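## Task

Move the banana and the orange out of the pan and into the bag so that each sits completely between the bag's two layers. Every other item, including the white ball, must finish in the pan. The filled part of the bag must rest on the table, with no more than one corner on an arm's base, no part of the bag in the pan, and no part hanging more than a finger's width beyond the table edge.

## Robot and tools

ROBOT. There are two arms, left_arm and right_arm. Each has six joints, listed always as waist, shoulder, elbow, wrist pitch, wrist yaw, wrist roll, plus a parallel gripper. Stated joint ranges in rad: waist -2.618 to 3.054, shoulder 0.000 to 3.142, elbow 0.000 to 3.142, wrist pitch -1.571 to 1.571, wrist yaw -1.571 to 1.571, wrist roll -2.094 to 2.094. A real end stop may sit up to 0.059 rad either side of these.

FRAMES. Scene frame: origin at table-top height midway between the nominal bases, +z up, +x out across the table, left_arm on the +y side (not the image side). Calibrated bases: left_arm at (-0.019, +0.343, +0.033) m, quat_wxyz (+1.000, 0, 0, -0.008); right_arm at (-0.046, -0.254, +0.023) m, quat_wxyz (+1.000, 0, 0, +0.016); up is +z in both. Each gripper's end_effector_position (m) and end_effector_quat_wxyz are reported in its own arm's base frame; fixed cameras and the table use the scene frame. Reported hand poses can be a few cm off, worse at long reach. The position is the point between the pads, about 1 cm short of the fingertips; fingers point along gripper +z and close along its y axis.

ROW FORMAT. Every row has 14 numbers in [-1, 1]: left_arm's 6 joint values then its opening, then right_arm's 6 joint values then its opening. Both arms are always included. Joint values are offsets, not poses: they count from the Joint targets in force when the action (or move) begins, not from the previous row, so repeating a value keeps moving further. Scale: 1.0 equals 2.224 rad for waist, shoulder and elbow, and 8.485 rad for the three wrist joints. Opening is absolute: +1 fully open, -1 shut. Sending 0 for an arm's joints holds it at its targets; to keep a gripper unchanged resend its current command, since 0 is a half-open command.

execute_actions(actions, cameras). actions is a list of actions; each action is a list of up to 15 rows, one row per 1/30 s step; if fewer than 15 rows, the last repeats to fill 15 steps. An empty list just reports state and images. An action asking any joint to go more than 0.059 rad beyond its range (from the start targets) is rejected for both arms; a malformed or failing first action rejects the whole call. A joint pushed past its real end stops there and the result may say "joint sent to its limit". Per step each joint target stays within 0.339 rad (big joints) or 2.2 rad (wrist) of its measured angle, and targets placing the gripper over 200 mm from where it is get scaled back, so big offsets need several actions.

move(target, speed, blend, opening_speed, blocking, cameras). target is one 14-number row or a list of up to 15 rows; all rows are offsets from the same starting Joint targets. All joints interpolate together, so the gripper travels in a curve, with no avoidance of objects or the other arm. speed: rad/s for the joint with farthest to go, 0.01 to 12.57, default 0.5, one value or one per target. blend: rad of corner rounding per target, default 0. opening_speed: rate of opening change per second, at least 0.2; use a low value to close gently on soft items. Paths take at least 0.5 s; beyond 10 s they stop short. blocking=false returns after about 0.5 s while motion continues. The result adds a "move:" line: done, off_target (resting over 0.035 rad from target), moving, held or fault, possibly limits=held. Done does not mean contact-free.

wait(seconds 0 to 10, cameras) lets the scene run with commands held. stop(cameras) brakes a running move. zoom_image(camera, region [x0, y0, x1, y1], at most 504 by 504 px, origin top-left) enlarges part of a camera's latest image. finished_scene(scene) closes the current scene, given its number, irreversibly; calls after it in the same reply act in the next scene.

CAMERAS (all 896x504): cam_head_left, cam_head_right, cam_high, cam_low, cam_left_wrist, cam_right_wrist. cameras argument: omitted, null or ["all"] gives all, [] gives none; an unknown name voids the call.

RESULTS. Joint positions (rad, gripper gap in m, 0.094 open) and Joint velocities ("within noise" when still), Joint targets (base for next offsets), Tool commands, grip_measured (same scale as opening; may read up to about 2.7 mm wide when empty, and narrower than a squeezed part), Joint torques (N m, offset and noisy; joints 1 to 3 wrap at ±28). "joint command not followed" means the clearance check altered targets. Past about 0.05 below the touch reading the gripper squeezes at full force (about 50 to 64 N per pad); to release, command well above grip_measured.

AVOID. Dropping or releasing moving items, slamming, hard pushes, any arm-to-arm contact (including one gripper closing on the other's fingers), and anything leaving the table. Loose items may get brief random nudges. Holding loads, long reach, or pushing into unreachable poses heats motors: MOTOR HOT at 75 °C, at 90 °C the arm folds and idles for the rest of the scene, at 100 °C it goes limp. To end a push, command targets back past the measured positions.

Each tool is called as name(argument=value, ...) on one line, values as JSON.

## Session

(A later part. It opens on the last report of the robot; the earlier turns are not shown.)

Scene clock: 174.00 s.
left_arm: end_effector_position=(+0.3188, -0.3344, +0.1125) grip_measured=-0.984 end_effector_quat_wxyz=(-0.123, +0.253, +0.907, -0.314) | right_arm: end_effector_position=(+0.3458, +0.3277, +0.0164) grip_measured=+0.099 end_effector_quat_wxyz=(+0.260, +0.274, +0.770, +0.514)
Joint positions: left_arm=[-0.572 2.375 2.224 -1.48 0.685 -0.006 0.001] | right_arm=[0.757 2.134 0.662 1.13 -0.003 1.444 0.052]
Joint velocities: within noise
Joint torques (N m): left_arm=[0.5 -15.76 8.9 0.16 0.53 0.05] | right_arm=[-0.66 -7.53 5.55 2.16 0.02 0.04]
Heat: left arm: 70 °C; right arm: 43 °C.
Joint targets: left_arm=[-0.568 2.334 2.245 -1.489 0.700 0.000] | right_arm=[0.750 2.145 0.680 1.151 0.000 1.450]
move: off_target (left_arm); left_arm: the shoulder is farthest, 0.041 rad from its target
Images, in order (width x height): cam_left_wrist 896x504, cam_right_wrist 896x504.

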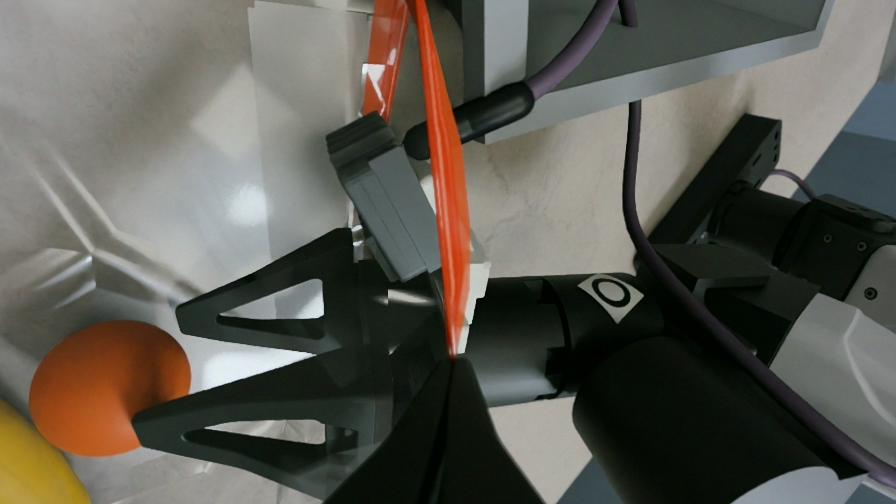

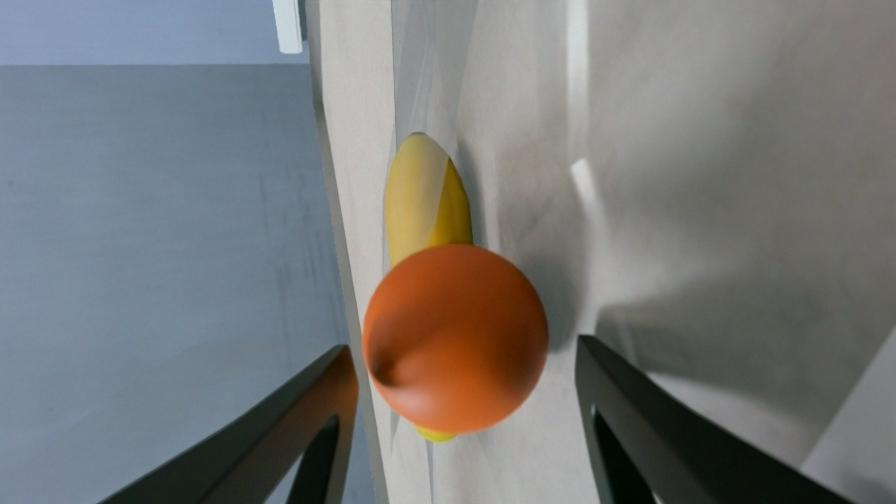

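move(target=[[0,0,0,0,0,0,-1,0.009,-0.018,-0.1124,0.0258,0,0,0.1],[0,0,0,0,0,0,-1,0.018,-0.1079,-0.2226,0.0317,0,0,0.1],[0,0,0,0,0,0,-1,-0.0225,-0.4092,-0.2068,-0.0573,0,0,0.1],[0,0,0,0,0,0,-1,-0.2473,-0.4699,-0.1484,-0.0766,0,-0.1709,0.1]], speed=[0.35,0.5,0.7,0.8], blend=[0.02,0.05,0.05,0], cameras=["cam_high","cam_head_right","cam_left_wrist","cam_low"])

zoom_image(camera="cam_head_right", region=[280, 200, 480, 360])

zoom_image(camera="cam_low", region=[320, 200, 560, 380])

Scene clock: 179.43 s.
left_arm: end_effector_position=(+0.3187, -0.3344, +0.1125) grip_measured=-0.984 end_effector_quat_wxyz=(-0.123, +0.253, +0.907, -0.314) | right_arm: end_effector_position=(+0.3461, +0.0731, +0.1453) grip_measured=+0.099 end_effector_quat_wxyz=(+0.590, -0.081, +0.801, +0.065)
Joint positions: left_arm=[-0.572 2.375 2.224 -1.48 0.685 -0.006 0.001] | right_arm=[0.207 1.118 0.322 0.496 -0.003 0.008 0.052]
Joint velocities: within noise
Joint torques (N m): left_arm=[0.46 -15.75 8.88 0.16 0.53 0.05] | right_arm=[-0.66 -4.41 9.48 2 0 -0.08]
Heat: left arm: 70 °C; right arm: 42 °C.
Joint targets: left_arm=[-0.568 2.334 2.245 -1.490 0.700 0.000] | right_arm=[0.200 1.100 0.350 0.501 0.000 0.000]
move: off_target (left_arm); left_arm: the shoulder is farthest, 0.041 rad from its target
Images, in order (width x height): cam_head_right 896x504, cam_high 896x504, cam_low 896x504, cam_left_wrist 896x504.

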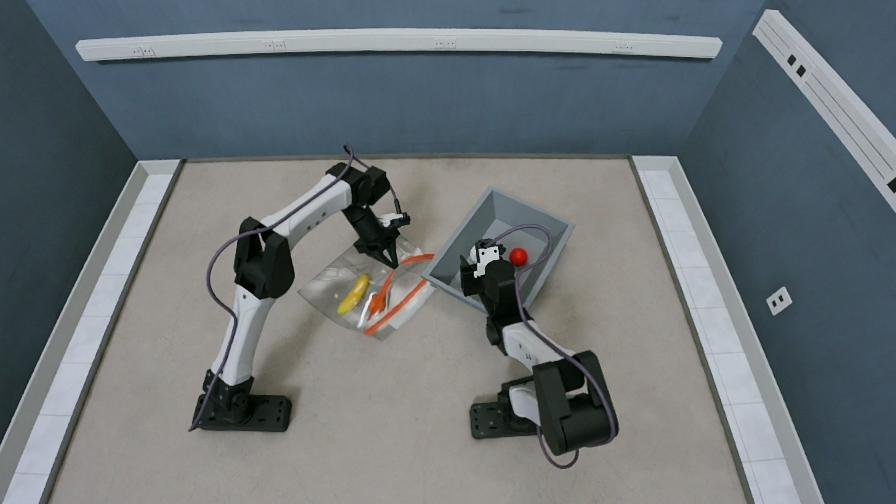

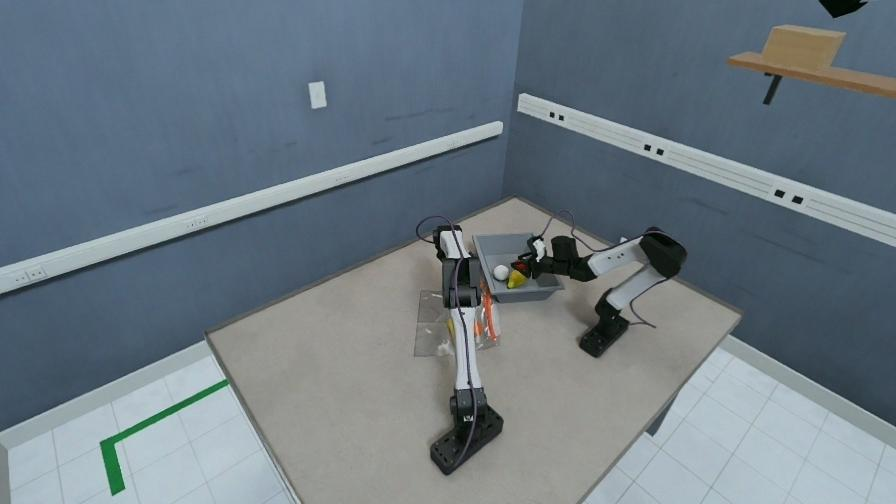

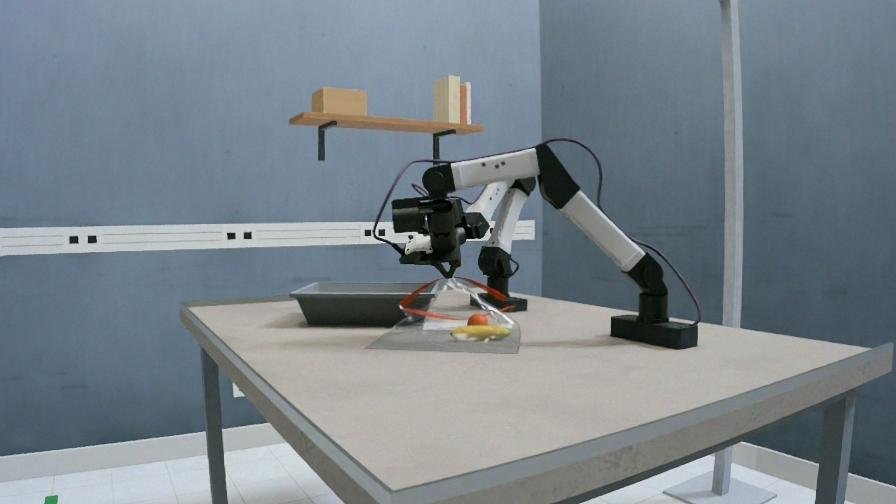

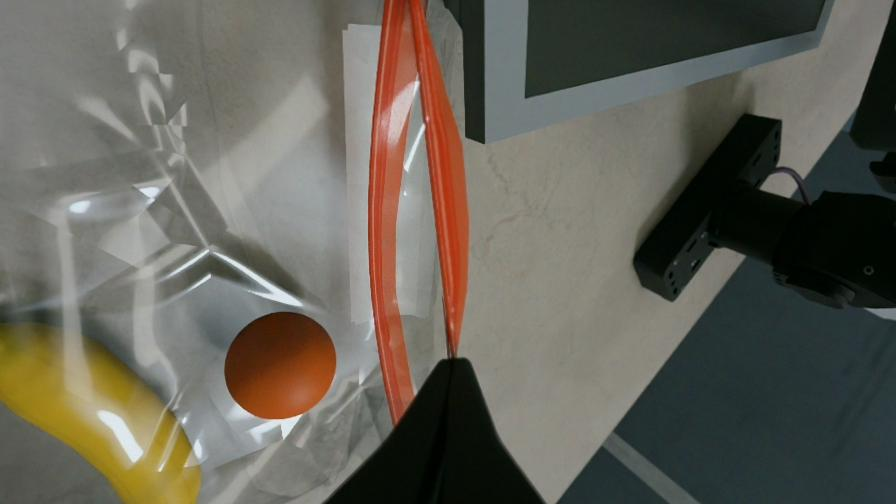

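Scaled by 2.520 from the camera's 896x504 image, which has a finer 1280x720 frame.

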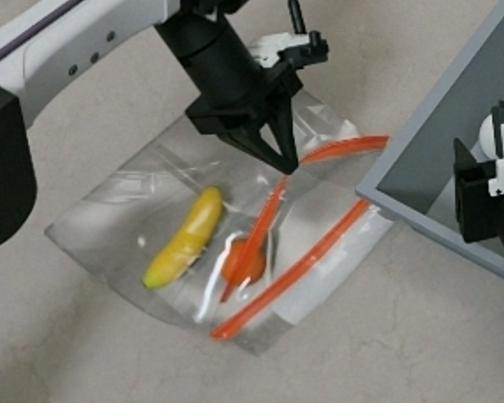

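Scaled by 2.100 from the camera's 896x504 image, which has a finer 1280x720 frame.

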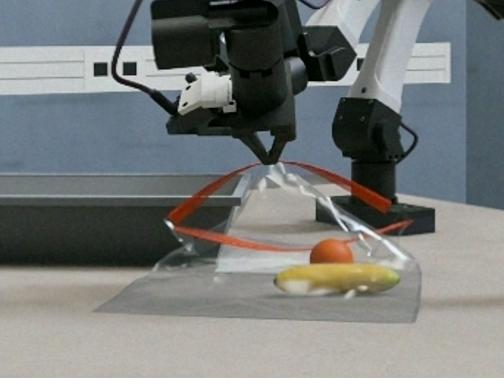

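move(target=[-0.0355,0.0432,-0.12,0.0428,0,0,-1,0,0,0,0,0,0,0.1], speed=0.25, cameras=["cam_head_right","cam_left_wrist","cam_low","cam_right_wrist"])

zoom_image(camera="cam_head_right", region=[280, 200, 480, 360])

zoom_image(camera="cam_low", region=[320, 200, 560, 380])

Scene clock: 183.20 s.
left_arm: end_effector_position=(+0.3081, -0.3664, +0.0361) grip_measured=-0.984 end_effector_quat_wxyz=(-0.104, +0.296, +0.894, -0.320) | right_arm: end_effector_position=(+0.3461, +0.0731, +0.1452) grip_measured=+0.099 end_effector_quat_wxyz=(+0.590, -0.081, +0.801, +0.065)
Joint positions: left_arm=[-0.642 2.412 1.986 -1.138 0.686 -0.006 0.001] | right_arm=[0.207 1.118 0.322 0.496 -0.003 0.008 0.052]
Joint velocities: within noise
Joint torques (N m): left_arm=[-0.13 -11.43 6.11 0.56 0.53 0.05] | right_arm=[-0.65 -4.38 9.48 1.99 0 -0.04]
Heat: left arm: 69 °C; right arm: 41 °C.
Joint targets: left_arm=[-0.647 2.430 1.978 -1.126 0.700 0.000] | right_arm=[0.200 1.100 0.350 0.501 0.000 0.000]
move: done
Images, in order (width x height): cam_head_right 896x504, cam_low 896x504, cam_left_wrist 896x504, cam_right_wrist 896x504.

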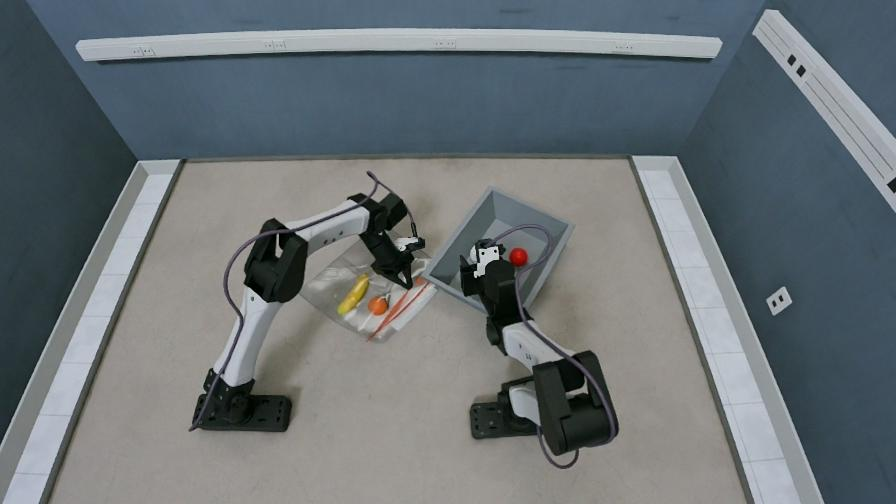

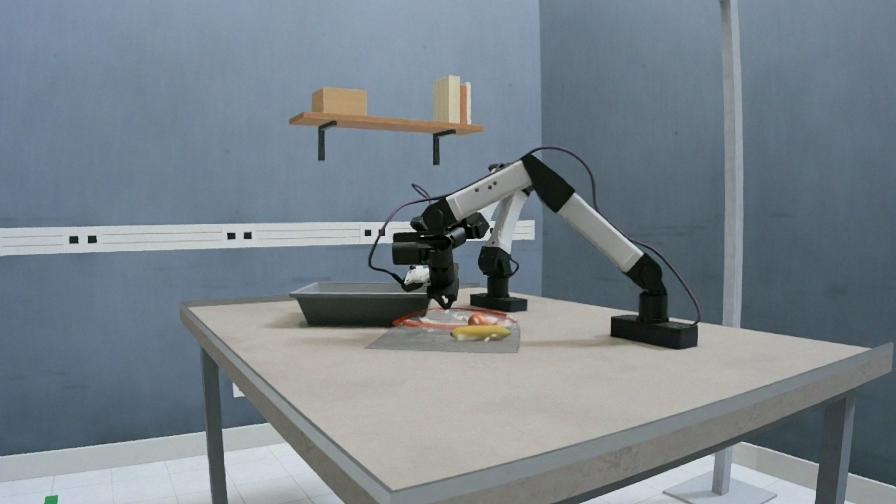

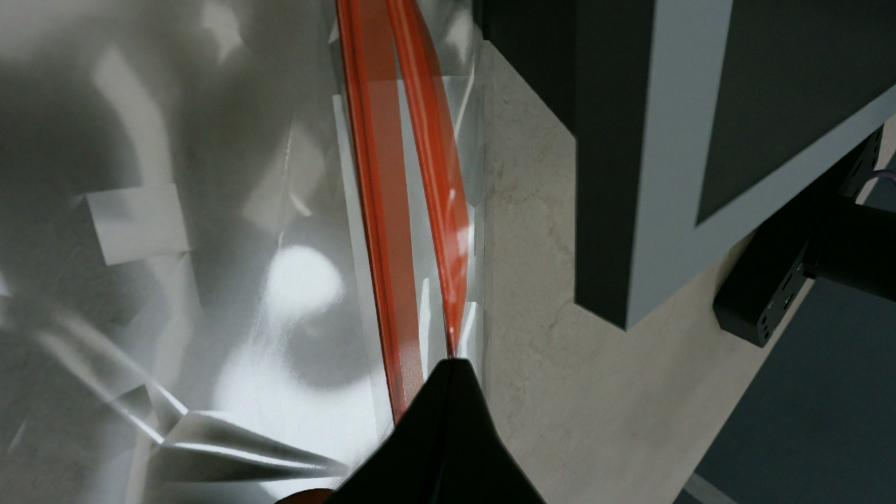

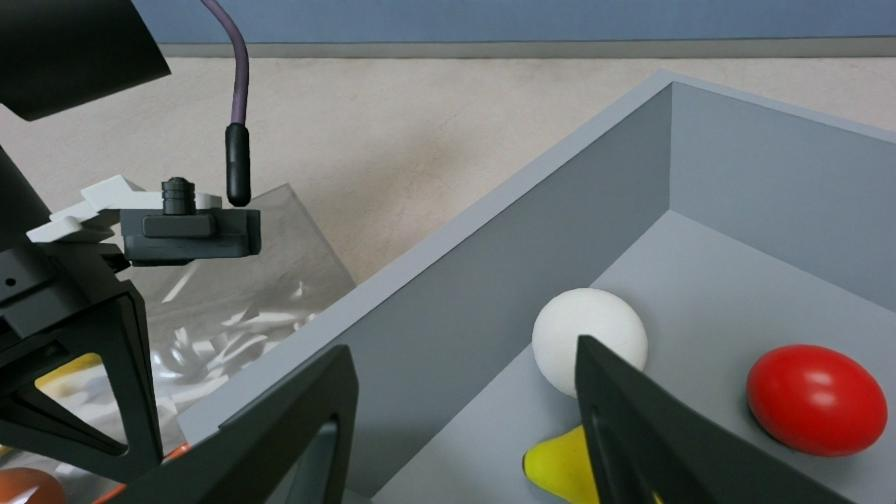

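Scaled by 2.520 from the camera's 896x504 image, which has a finer 1280x720 frame.

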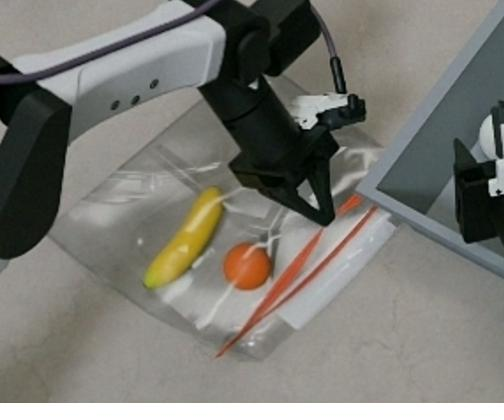

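Scaled by 2.100 from the camera's 896x504 image, which has a finer 1280x720 frame.

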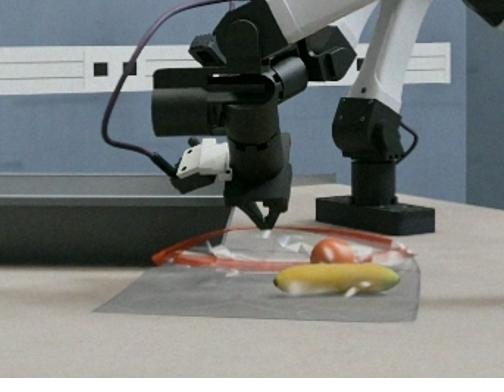

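move(target=[[-0.0067,0.022,0,0.0055,0,0,-1,0,0,0,0,0,0,0.1],[-0.0067,0.022,0,0.0055,0,0,-0.4,0,0,0,0,0,0,0.1]], speed=0.2, opening_speed=0.5, cameras=["cam_head_right","cam_left_wrist"])

zoom_image(camera="cam_head_right", region=[280, 200, 480, 360])

Scene clock: 186.00 s.
left_arm: end_effector_position=(+0.3078, -0.3739, +0.0146) grip_measured=-0.402 end_effector_quat_wxyz=(-0.106, +0.301, +0.892, -0.319) | right_arm: end_effector_position=(+0.3461, +0.0731, +0.1452) grip_measured=+0.099 end_effector_quat_wxyz=(+0.590, -0.081, +0.801, +0.065)
Joint positions: left_arm=[-0.655 2.46 1.986 -1.09 0.687 -0.006 0.028] | right_arm=[0.207 1.118 0.322 0.496 -0.003 0.008 0.052]
Joint velocities: within noise
Joint torques (N m): left_arm=[-0.29 -11.62 6.06 0.53 0.52 0.05] | right_arm=[-0.66 -4.38 9.51 1.99 0 -0.04]
Heat: left arm: 68 °C; right arm: 40 °C.
Joint targets: left_arm=[-0.662 2.479 1.978 -1.080 0.700 0.000] | right_arm=[0.200 1.100 0.350 0.501 0.000 0.000]
move: done
Images, in order (width x height): cam_head_right 896x504, cam_left_wrist 896x504.

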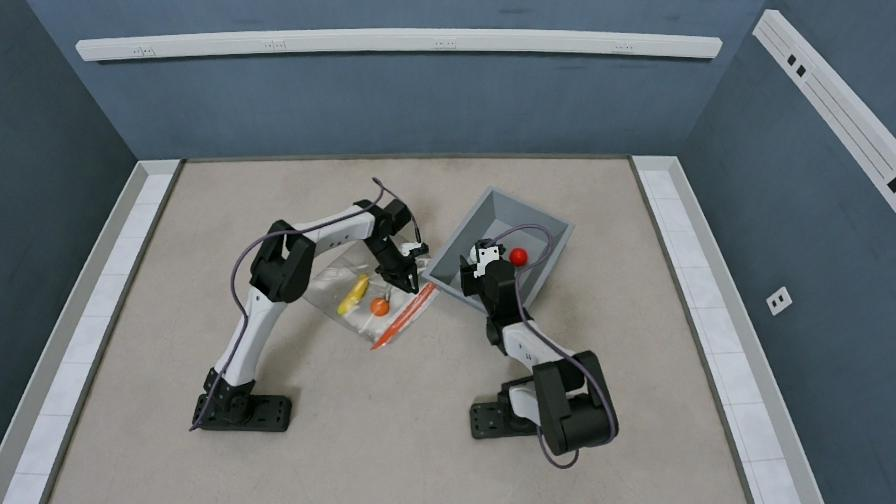

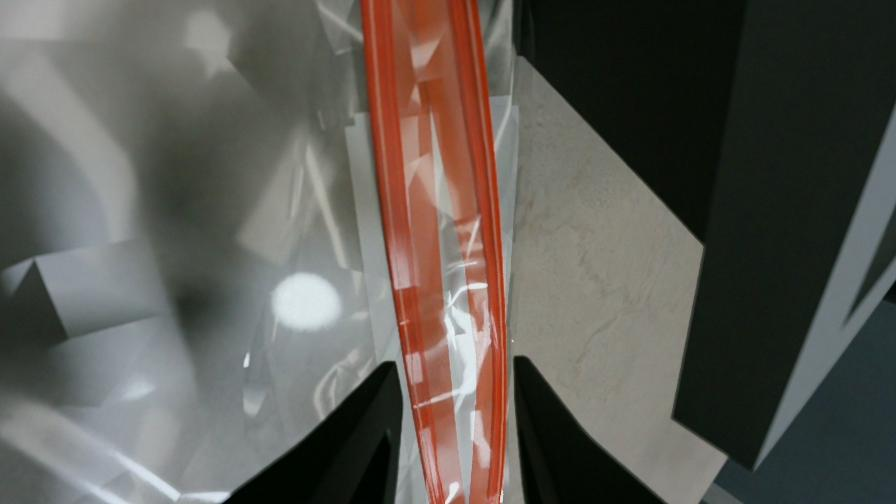

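Scaled by 2.520 from the camera's 896x504 image, which has a finer 1280x720 frame.

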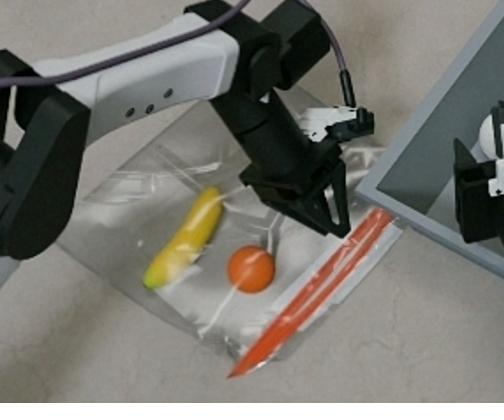

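move(target=[0.0423,-0.0652,0.12,-0.0483,0,0,-0.4,0,0,0,0,0,0,0.1], speed=0.4, cameras=["cam_head_right","cam_left_wrist","cam_low","cam_right_wrist"])

zoom_image(camera="cam_head_right", region=[280, 200, 480, 360])

zoom_image(camera="cam_low", region=[320, 200, 560, 380])

Scene clock: 188.17 s.
left_arm: end_effector_position=(+0.3198, -0.3351, +0.1186) grip_measured=-0.402 end_effector_quat_wxyz=(-0.115, +0.256, +0.906, -0.317) | right_arm: end_effector_position=(+0.3461, +0.0731, +0.1452) grip_measured=+0.099 end_effector_quat_wxyz=(+0.590, -0.081, +0.801, +0.065)
Joint positions: left_arm=[-0.571 2.363 2.229 -1.478 0.687 -0.006 0.028] | right_arm=[0.207 1.118 0.322 0.496 -0.003 0.007 0.052]
Joint velocities: within noise
Joint torques (N m): left_arm=[0.51 -14.8 8.49 0.17 0.5 0.05] | right_arm=[-0.65 -4.38 9.5 1.99 0 -0.04]
Heat: left arm: 67 °C; right arm: 40 °C.
Joint targets: left_arm=[-0.568 2.334 2.245 -1.490 0.700 0.000] | right_arm=[0.200 1.100 0.350 0.501 0.000 0.000]
move: done
Images, in order (width x height): cam_head_right 896x504, cam_low 896x504, cam_left_wrist 896x504, cam_right_wrist 896x504.

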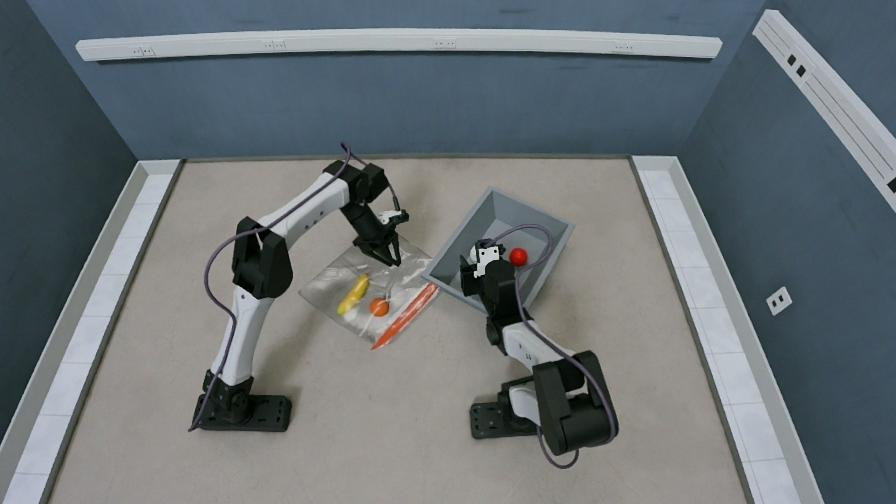

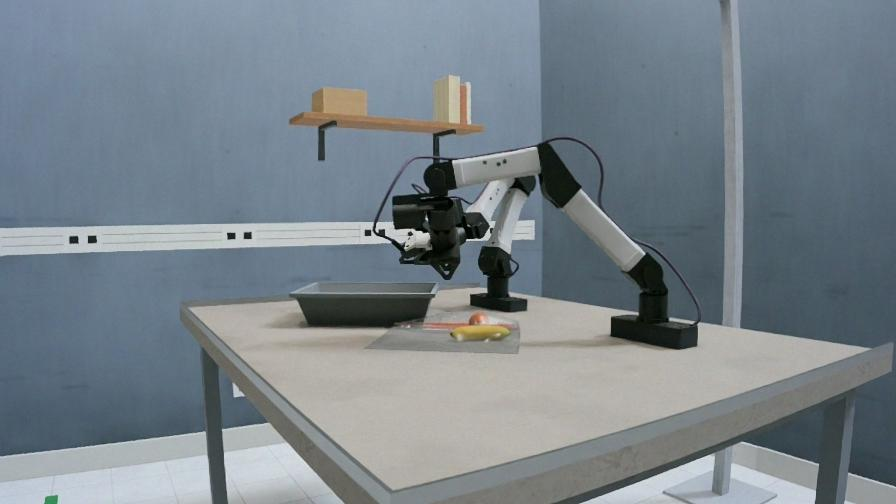

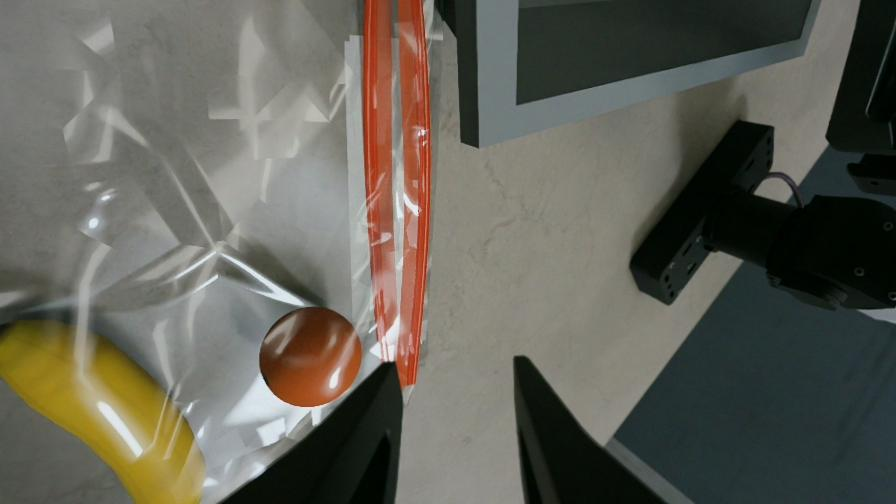

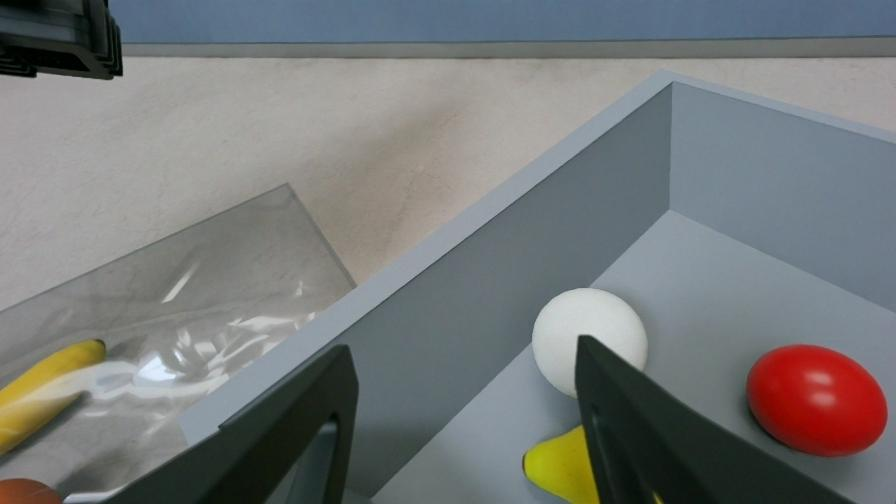

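Scaled by 2.520 from the camera's 896x504 image, which has a finer 1280x720 frame.

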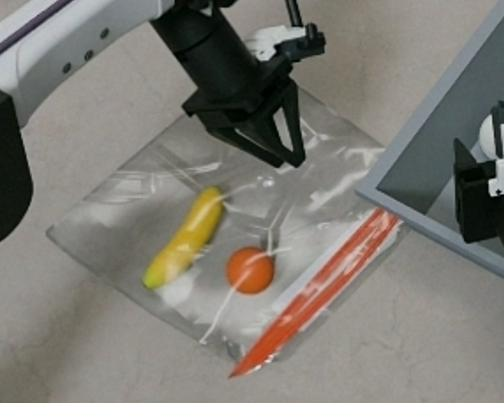

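Scaled by 2.100 from the camera's 896x504 image, which has a finer 1280x720 frame.

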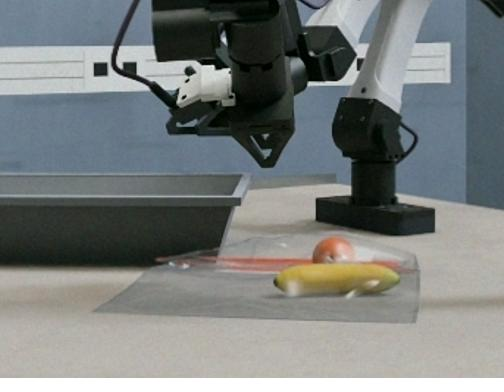

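finished_scene(scene=2)

The scene is finished: the task was done.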